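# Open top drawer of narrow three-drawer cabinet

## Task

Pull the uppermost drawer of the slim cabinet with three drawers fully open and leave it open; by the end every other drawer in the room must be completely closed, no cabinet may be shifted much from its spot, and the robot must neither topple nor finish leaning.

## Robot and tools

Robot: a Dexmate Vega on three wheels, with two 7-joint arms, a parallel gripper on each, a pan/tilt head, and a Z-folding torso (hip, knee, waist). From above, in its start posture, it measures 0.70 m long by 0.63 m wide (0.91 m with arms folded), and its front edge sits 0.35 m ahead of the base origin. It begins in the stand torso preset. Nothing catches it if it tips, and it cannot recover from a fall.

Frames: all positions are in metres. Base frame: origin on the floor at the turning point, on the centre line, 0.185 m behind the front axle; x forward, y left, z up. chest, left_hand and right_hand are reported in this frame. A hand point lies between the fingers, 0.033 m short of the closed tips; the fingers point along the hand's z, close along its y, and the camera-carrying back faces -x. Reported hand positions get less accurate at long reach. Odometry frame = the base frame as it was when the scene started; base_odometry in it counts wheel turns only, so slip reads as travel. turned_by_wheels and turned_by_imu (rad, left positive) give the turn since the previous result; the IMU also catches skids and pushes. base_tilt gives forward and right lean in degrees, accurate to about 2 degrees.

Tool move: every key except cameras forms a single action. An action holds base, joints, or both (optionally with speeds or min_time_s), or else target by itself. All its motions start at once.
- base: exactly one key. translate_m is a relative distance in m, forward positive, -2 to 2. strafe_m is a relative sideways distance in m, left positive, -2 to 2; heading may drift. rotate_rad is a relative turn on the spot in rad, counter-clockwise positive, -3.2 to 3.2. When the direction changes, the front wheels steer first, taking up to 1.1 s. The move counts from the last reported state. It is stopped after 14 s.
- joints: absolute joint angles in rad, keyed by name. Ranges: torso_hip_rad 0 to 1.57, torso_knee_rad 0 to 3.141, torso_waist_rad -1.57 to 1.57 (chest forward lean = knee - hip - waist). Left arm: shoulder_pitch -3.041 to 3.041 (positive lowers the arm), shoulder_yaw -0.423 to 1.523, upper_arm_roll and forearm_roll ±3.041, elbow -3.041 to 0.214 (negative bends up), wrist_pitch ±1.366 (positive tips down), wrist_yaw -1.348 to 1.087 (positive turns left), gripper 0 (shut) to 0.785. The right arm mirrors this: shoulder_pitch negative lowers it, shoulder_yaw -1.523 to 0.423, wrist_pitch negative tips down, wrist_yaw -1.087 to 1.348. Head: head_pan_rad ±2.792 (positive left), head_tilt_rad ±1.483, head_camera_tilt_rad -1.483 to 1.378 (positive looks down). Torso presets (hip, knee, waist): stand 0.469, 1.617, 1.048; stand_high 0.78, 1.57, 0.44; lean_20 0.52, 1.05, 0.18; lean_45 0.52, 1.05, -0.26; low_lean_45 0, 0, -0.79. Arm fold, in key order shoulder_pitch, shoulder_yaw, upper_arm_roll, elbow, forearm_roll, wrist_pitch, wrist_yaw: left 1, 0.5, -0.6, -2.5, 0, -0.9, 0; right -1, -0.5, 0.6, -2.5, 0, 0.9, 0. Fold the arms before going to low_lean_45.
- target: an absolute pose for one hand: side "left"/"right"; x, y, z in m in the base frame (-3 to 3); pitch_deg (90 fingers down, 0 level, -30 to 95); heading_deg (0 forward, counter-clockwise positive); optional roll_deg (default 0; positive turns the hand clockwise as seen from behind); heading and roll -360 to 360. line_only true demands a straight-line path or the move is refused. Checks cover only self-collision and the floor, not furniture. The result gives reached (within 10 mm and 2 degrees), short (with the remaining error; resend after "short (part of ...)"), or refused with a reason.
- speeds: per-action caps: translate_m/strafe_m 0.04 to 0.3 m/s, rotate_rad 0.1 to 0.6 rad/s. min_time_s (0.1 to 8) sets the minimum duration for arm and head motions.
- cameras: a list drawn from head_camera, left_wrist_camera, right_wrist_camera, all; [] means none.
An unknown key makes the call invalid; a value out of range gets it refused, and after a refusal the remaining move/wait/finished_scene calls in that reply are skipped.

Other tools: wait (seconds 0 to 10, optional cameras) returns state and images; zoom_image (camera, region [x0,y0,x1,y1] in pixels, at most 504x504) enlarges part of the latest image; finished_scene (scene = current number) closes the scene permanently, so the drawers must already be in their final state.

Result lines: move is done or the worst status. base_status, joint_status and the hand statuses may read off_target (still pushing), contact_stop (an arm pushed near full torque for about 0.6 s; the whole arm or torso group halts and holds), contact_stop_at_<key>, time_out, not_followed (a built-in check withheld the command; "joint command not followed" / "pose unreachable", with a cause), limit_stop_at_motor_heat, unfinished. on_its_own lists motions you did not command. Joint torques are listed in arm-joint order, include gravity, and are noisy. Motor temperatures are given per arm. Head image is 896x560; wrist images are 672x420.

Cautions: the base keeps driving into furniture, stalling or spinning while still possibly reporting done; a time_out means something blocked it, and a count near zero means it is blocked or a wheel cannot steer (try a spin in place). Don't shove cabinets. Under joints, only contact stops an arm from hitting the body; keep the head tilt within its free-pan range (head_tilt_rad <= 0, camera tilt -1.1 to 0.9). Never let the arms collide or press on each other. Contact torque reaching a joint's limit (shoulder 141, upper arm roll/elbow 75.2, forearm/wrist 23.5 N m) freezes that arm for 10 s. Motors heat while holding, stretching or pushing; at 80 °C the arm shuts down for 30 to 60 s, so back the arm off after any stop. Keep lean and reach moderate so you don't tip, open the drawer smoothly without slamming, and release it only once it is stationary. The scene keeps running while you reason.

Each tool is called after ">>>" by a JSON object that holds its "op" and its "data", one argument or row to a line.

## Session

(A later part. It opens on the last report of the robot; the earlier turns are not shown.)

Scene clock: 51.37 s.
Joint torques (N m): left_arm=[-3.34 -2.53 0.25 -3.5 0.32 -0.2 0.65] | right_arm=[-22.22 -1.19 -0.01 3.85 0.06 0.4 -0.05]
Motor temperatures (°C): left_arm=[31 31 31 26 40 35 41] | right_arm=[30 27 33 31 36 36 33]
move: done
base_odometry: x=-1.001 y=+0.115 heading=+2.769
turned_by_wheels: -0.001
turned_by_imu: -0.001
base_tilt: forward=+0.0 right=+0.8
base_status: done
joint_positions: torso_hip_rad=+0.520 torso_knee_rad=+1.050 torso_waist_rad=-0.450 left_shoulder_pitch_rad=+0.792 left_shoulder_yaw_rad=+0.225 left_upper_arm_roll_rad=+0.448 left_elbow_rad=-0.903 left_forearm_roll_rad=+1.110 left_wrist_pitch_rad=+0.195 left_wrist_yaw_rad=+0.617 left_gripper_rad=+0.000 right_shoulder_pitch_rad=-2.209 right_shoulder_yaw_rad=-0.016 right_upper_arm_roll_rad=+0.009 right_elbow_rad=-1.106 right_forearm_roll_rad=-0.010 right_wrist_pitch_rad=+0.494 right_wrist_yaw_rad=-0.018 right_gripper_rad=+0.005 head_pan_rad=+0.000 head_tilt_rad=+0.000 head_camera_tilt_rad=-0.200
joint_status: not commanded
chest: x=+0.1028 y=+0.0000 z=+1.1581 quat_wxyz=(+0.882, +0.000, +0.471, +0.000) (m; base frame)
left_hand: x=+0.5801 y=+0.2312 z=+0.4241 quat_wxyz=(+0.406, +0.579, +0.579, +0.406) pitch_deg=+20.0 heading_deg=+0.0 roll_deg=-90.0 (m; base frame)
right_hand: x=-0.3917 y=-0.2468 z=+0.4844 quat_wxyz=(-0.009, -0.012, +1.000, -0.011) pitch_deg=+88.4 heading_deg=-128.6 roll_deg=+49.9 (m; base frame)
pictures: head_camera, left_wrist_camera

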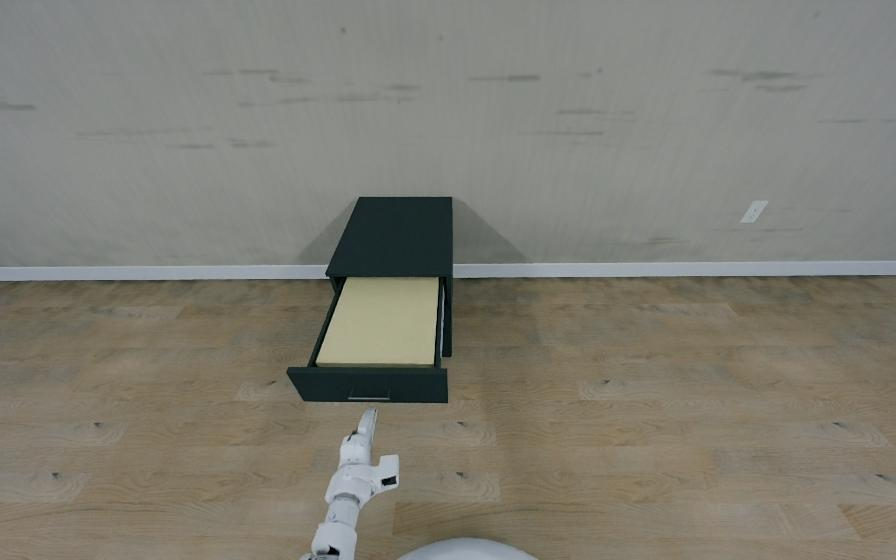

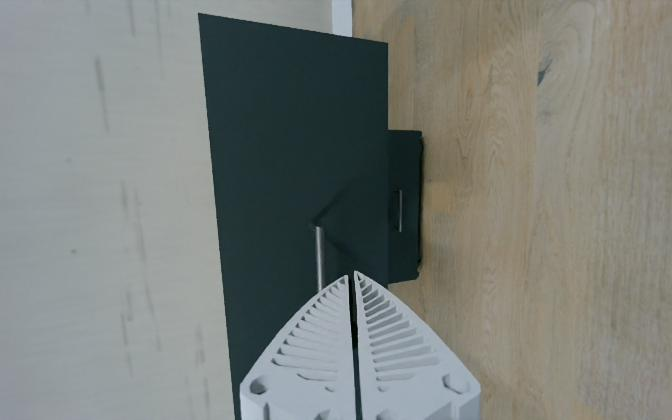

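>>> {"op": "move", "data": {
  "joints": {"left_gripper_rad": 0.22},
  "cameras": []
}}

>>> {"op": "move", "data": {
  "base": {"translate_m": 0.025},
  "speeds": {"translate_m": 0.06},
  "cameras": ["left_wrist_camera"]
}}

>>> {"op": "move", "data": {
  "joints": {"left_gripper_rad": 0.0},
  "cameras": ["left_wrist_camera"]
}}

>>> {"op": "move", "data": {
  "base": {"translate_m": -0.035},
  "speeds": {"translate_m": 0.05},
  "cameras": ["head_camera","left_wrist_camera"]
}}

Scene clock: 52.60 s.
Joint torques (N m): left_arm=[-2.17 -0.7 0.61 -3.54 0.49 -0.15 0.86] | right_arm=[-23.35 -1.8 0.64 4.4 0.23 -0.46 -0.07]
Motor temperatures (°C): left_arm=[31 31 31 26 40 35 41] | right_arm=[30 27 33 31 36 36 33]
move: done
base_odometry: x=-1.001 y=+0.115 heading=+2.769
turned_by_wheels: +0.000
turned_by_imu: +0.000
base_tilt: forward=+0.0 right=+0.8
base_status: not commanded
joint_positions: torso_hip_rad=+0.520 torso_knee_rad=+1.050 torso_waist_rad=-0.450 left_shoulder_pitch_rad=+0.792 left_shoulder_yaw_rad=+0.225 left_upper_arm_roll_rad=+0.448 left_elbow_rad=-0.903 left_forearm_roll_rad=+1.110 left_wrist_pitch_rad=+0.195 left_wrist_yaw_rad=+0.617 left_gripper_rad=+0.220 right_shoulder_pitch_rad=-2.209 right_shoulder_yaw_rad=-0.016 right_upper_arm_roll_rad=+0.009 right_elbow_rad=-1.106 right_forearm_roll_rad=-0.010 right_wrist_pitch_rad=+0.494 right_wrist_yaw_rad=-0.018 right_gripper_rad=+0.005 head_pan_rad=+0.000 head_tilt_rad=+0.000 head_camera_tilt_rad=-0.200
joint_status: all done
chest: x=+0.1028 y=+0.0000 z=+1.1581 quat_wxyz=(+0.882, +0.000, +0.471, +0.000) (m; base frame)
left_hand: x=+0.5801 y=+0.2312 z=+0.4241 quat_wxyz=(+0.406, +0.579, +0.579, +0.406) pitch_deg=+20.0 heading_deg=+0.0 roll_deg=-90.0 (m; base frame)
right_hand: x=-0.3917 y=-0.2468 z=+0.4844 quat_wxyz=(-0.009, -0.012, +1.000, -0.011) pitch_deg=+88.4 heading_deg=-128.6 roll_deg=+49.9 (m; base frame)
pictures: none
No camera images: "cameras" was empty.

Scene clock: 53.63 s.
Joint torques (N m): left_arm=[-4.38 -1.76 0.2 -3.69 0.18 -0.32 1.09] | right_arm=[-22.45 -1.84 0.1 4.73 0.11 0.05 -0.03]
Motor temperatures (°C): left_arm=[31 31 31 26 40 35 41] | right_arm=[30 27 33 31 36 36 33]
move: done
base_odometry: x=-1.024 y=+0.124 heading=+2.769
turned_by_wheels: -0.001
turned_by_imu: +0.000
base_tilt: forward=+0.0 right=+0.7
base_status: done
joint_positions: torso_hip_rad=+0.520 torso_knee_rad=+1.050 torso_waist_rad=-0.450 left_shoulder_pitch_rad=+0.792 left_shoulder_yaw_rad=+0.225 left_upper_arm_roll_rad=+0.448 left_elbow_rad=-0.903 left_forearm_roll_rad=+1.110 left_wrist_pitch_rad=+0.195 left_wrist_yaw_rad=+0.617 left_gripper_rad=+0.220 right_shoulder_pitch_rad=-2.209 right_shoulder_yaw_rad=-0.016 right_upper_arm_roll_rad=+0.009 right_elbow_rad=-1.106 right_forearm_roll_rad=-0.010 right_wrist_pitch_rad=+0.494 right_wrist_yaw_rad=-0.018 right_gripper_rad=+0.005 head_pan_rad=+0.000 head_tilt_rad=+0.000 head_camera_tilt_rad=-0.200
joint_status: not commanded
chest: x=+0.1029 y=+0.0000 z=+1.1581 quat_wxyz=(+0.882, +0.000, +0.471, +0.000) (m; base frame)
left_hand: x=+0.5801 y=+0.2312 z=+0.4240 quat_wxyz=(+0.405, +0.579, +0.579, +0.406) pitch_deg=+20.0 heading_deg=+0.0 roll_deg=-90.0 (m; base frame)
right_hand: x=-0.3917 y=-0.2468 z=+0.4844 quat_wxyz=(-0.009, -0.012, +1.000, -0.011) pitch_deg=+88.4 heading_deg=-128.9 roll_deg=+49.7 (m; base frame)
pictures: left_wrist_camera

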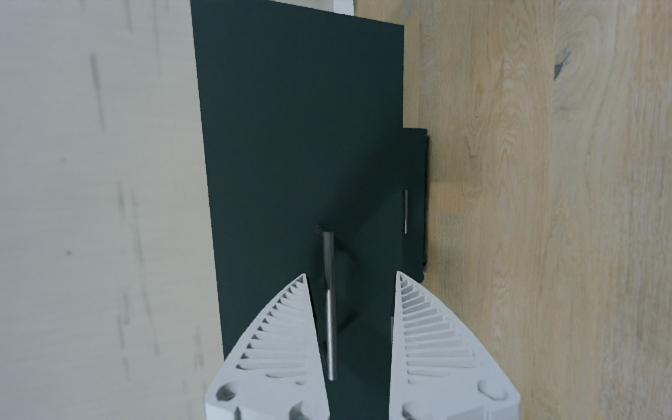

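Scene clock: 54.37 s.
Joint torques (N m): left_arm=[2.6 -1.95 -0.47 1.87 -0.96 -0.33 -3.05] | right_arm=[-22.5 -1.32 0.03 3.87 0.05 0.15 0.05]
Motor temperatures (°C): left_arm=[31 31 31 26 40 35 41] | right_arm=[30 27 33 31 36 36 33]
move: done
base_odometry: x=-1.024 y=+0.124 heading=+2.769
turned_by_wheels: +0.000
turned_by_imu: +0.000
base_tilt: forward=+0.0 right=+0.7
base_status: not commanded
joint_positions: torso_hip_rad=+0.520 torso_knee_rad=+1.050 torso_waist_rad=-0.450 left_shoulder_pitch_rad=+0.792 left_shoulder_yaw_rad=+0.225 left_upper_arm_roll_rad=+0.448 left_elbow_rad=-0.904 left_forearm_roll_rad=+1.110 left_wrist_pitch_rad=+0.195 left_wrist_yaw_rad=+0.618 left_gripper_rad=+0.000 right_shoulder_pitch_rad=-2.209 right_shoulder_yaw_rad=-0.016 right_upper_arm_roll_rad=+0.009 right_elbow_rad=-1.106 right_forearm_roll_rad=-0.010 right_wrist_pitch_rad=+0.494 right_wrist_yaw_rad=-0.018 right_gripper_rad=+0.005 head_pan_rad=+0.000 head_tilt_rad=+0.000 head_camera_tilt_rad=-0.200
joint_status: all done
chest: x=+0.1027 y=+0.0000 z=+1.1582 quat_wxyz=(+0.882, +0.000, +0.470, +0.000) (m; base frame)
left_hand: x=+0.5808 y=+0.2310 z=+0.4252 quat_wxyz=(+0.406, +0.579, +0.579, +0.406) pitch_deg=+19.8 heading_deg=+0.0 roll_deg=-90.0 (m; base frame)
right_hand: x=-0.3916 y=-0.2468 z=+0.4843 quat_wxyz=(-0.009, -0.012, +1.000, -0.011) pitch_deg=+88.4 heading_deg=-128.2 roll_deg=+50.3 (m; base frame)
pictures: left_wrist_camera

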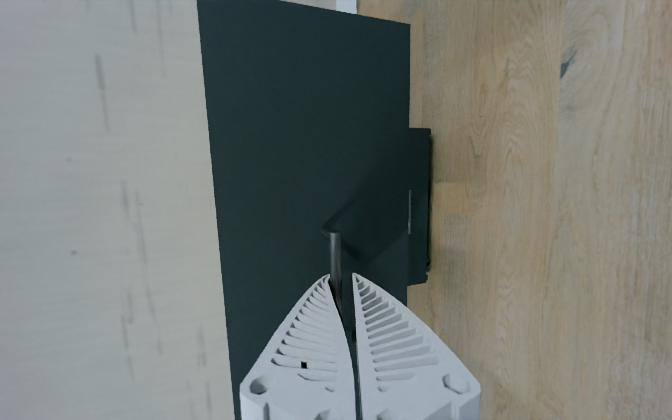

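Scene clock: 55.90 s.
Joint torques (N m): left_arm=[-3.62 -2.19 -0.15 -4.17 0.34 0.03 0.76] | right_arm=[-22.75 -0.13 0.42 4.28 0.12 0.86 0.09]
Motor temperatures (°C): left_arm=[31 31 31 26 40 35 41] | right_arm=[30 27 33 31 36 36 33]
move: done
base_odometry: x=-0.992 y=+0.111 heading=+2.768
turned_by_wheels: -0.001
turned_by_imu: -0.001
base_tilt: forward=+0.0 right=+0.7
base_status: done
joint_positions: torso_hip_rad=+0.520 torso_knee_rad=+1.050 torso_waist_rad=-0.450 left_shoulder_pitch_rad=+0.792 left_shoulder_yaw_rad=+0.225 left_upper_arm_roll_rad=+0.448 left_elbow_rad=-0.903 left_forearm_roll_rad=+1.110 left_wrist_pitch_rad=+0.195 left_wrist_yaw_rad=+0.617 left_gripper_rad=+0.000 right_shoulder_pitch_rad=-2.209 right_shoulder_yaw_rad=-0.016 right_upper_arm_roll_rad=+0.009 right_elbow_rad=-1.106 right_forearm_roll_rad=-0.010 right_wrist_pitch_rad=+0.494 right_wrist_yaw_rad=-0.018 right_gripper_rad=+0.005 head_pan_rad=+0.000 head_tilt_rad=+0.000 head_camera_tilt_rad=-0.200
joint_status: not commanded
chest: x=+0.1028 y=+0.0000 z=+1.1581 quat_wxyz=(+0.882, +0.000, +0.471, +0.000) (m; base frame)
left_hand: x=+0.5801 y=+0.2311 z=+0.4241 quat_wxyz=(+0.406, +0.579, +0.579, +0.406) pitch_deg=+20.0 heading_deg=+0.0 roll_deg=-90.0 (m; base frame)
right_hand: x=-0.3917 y=-0.2468 z=+0.4844 quat_wxyz=(-0.009, -0.012, +1.000, -0.011) pitch_deg=+88.4 heading_deg=-128.7 roll_deg=+49.9 (m; base frame)
pictures: head_camera, left_wrist_camera

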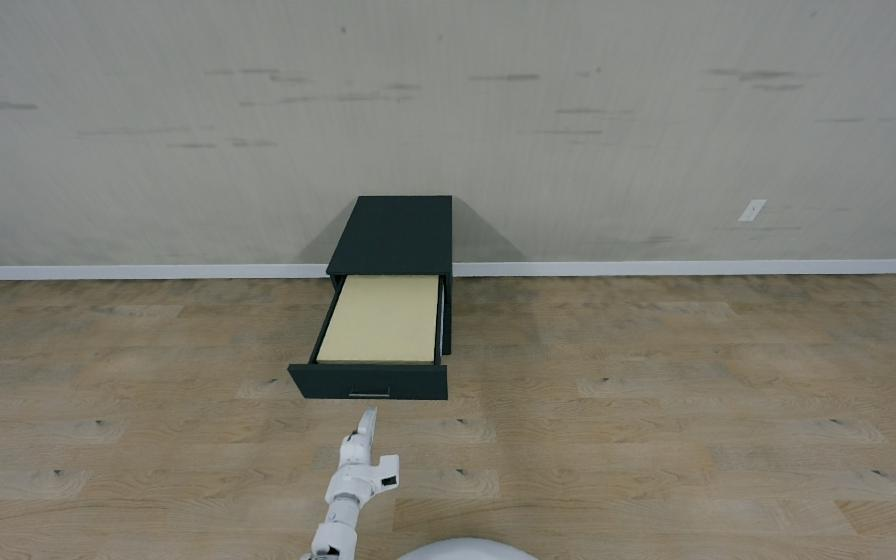

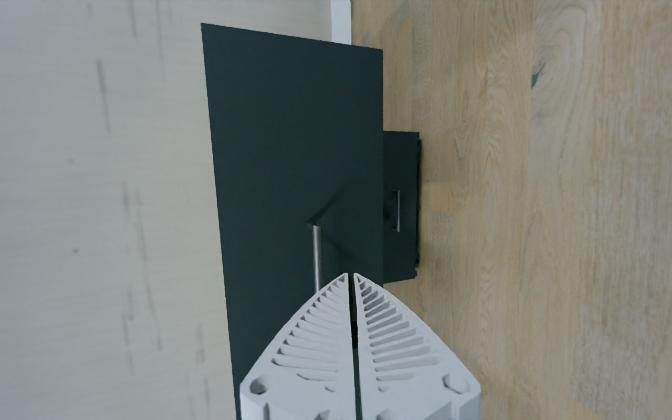

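>>> {"op": "finished_scene", "data": {
  "scene": 2
}}

The scene is finished: the task was done.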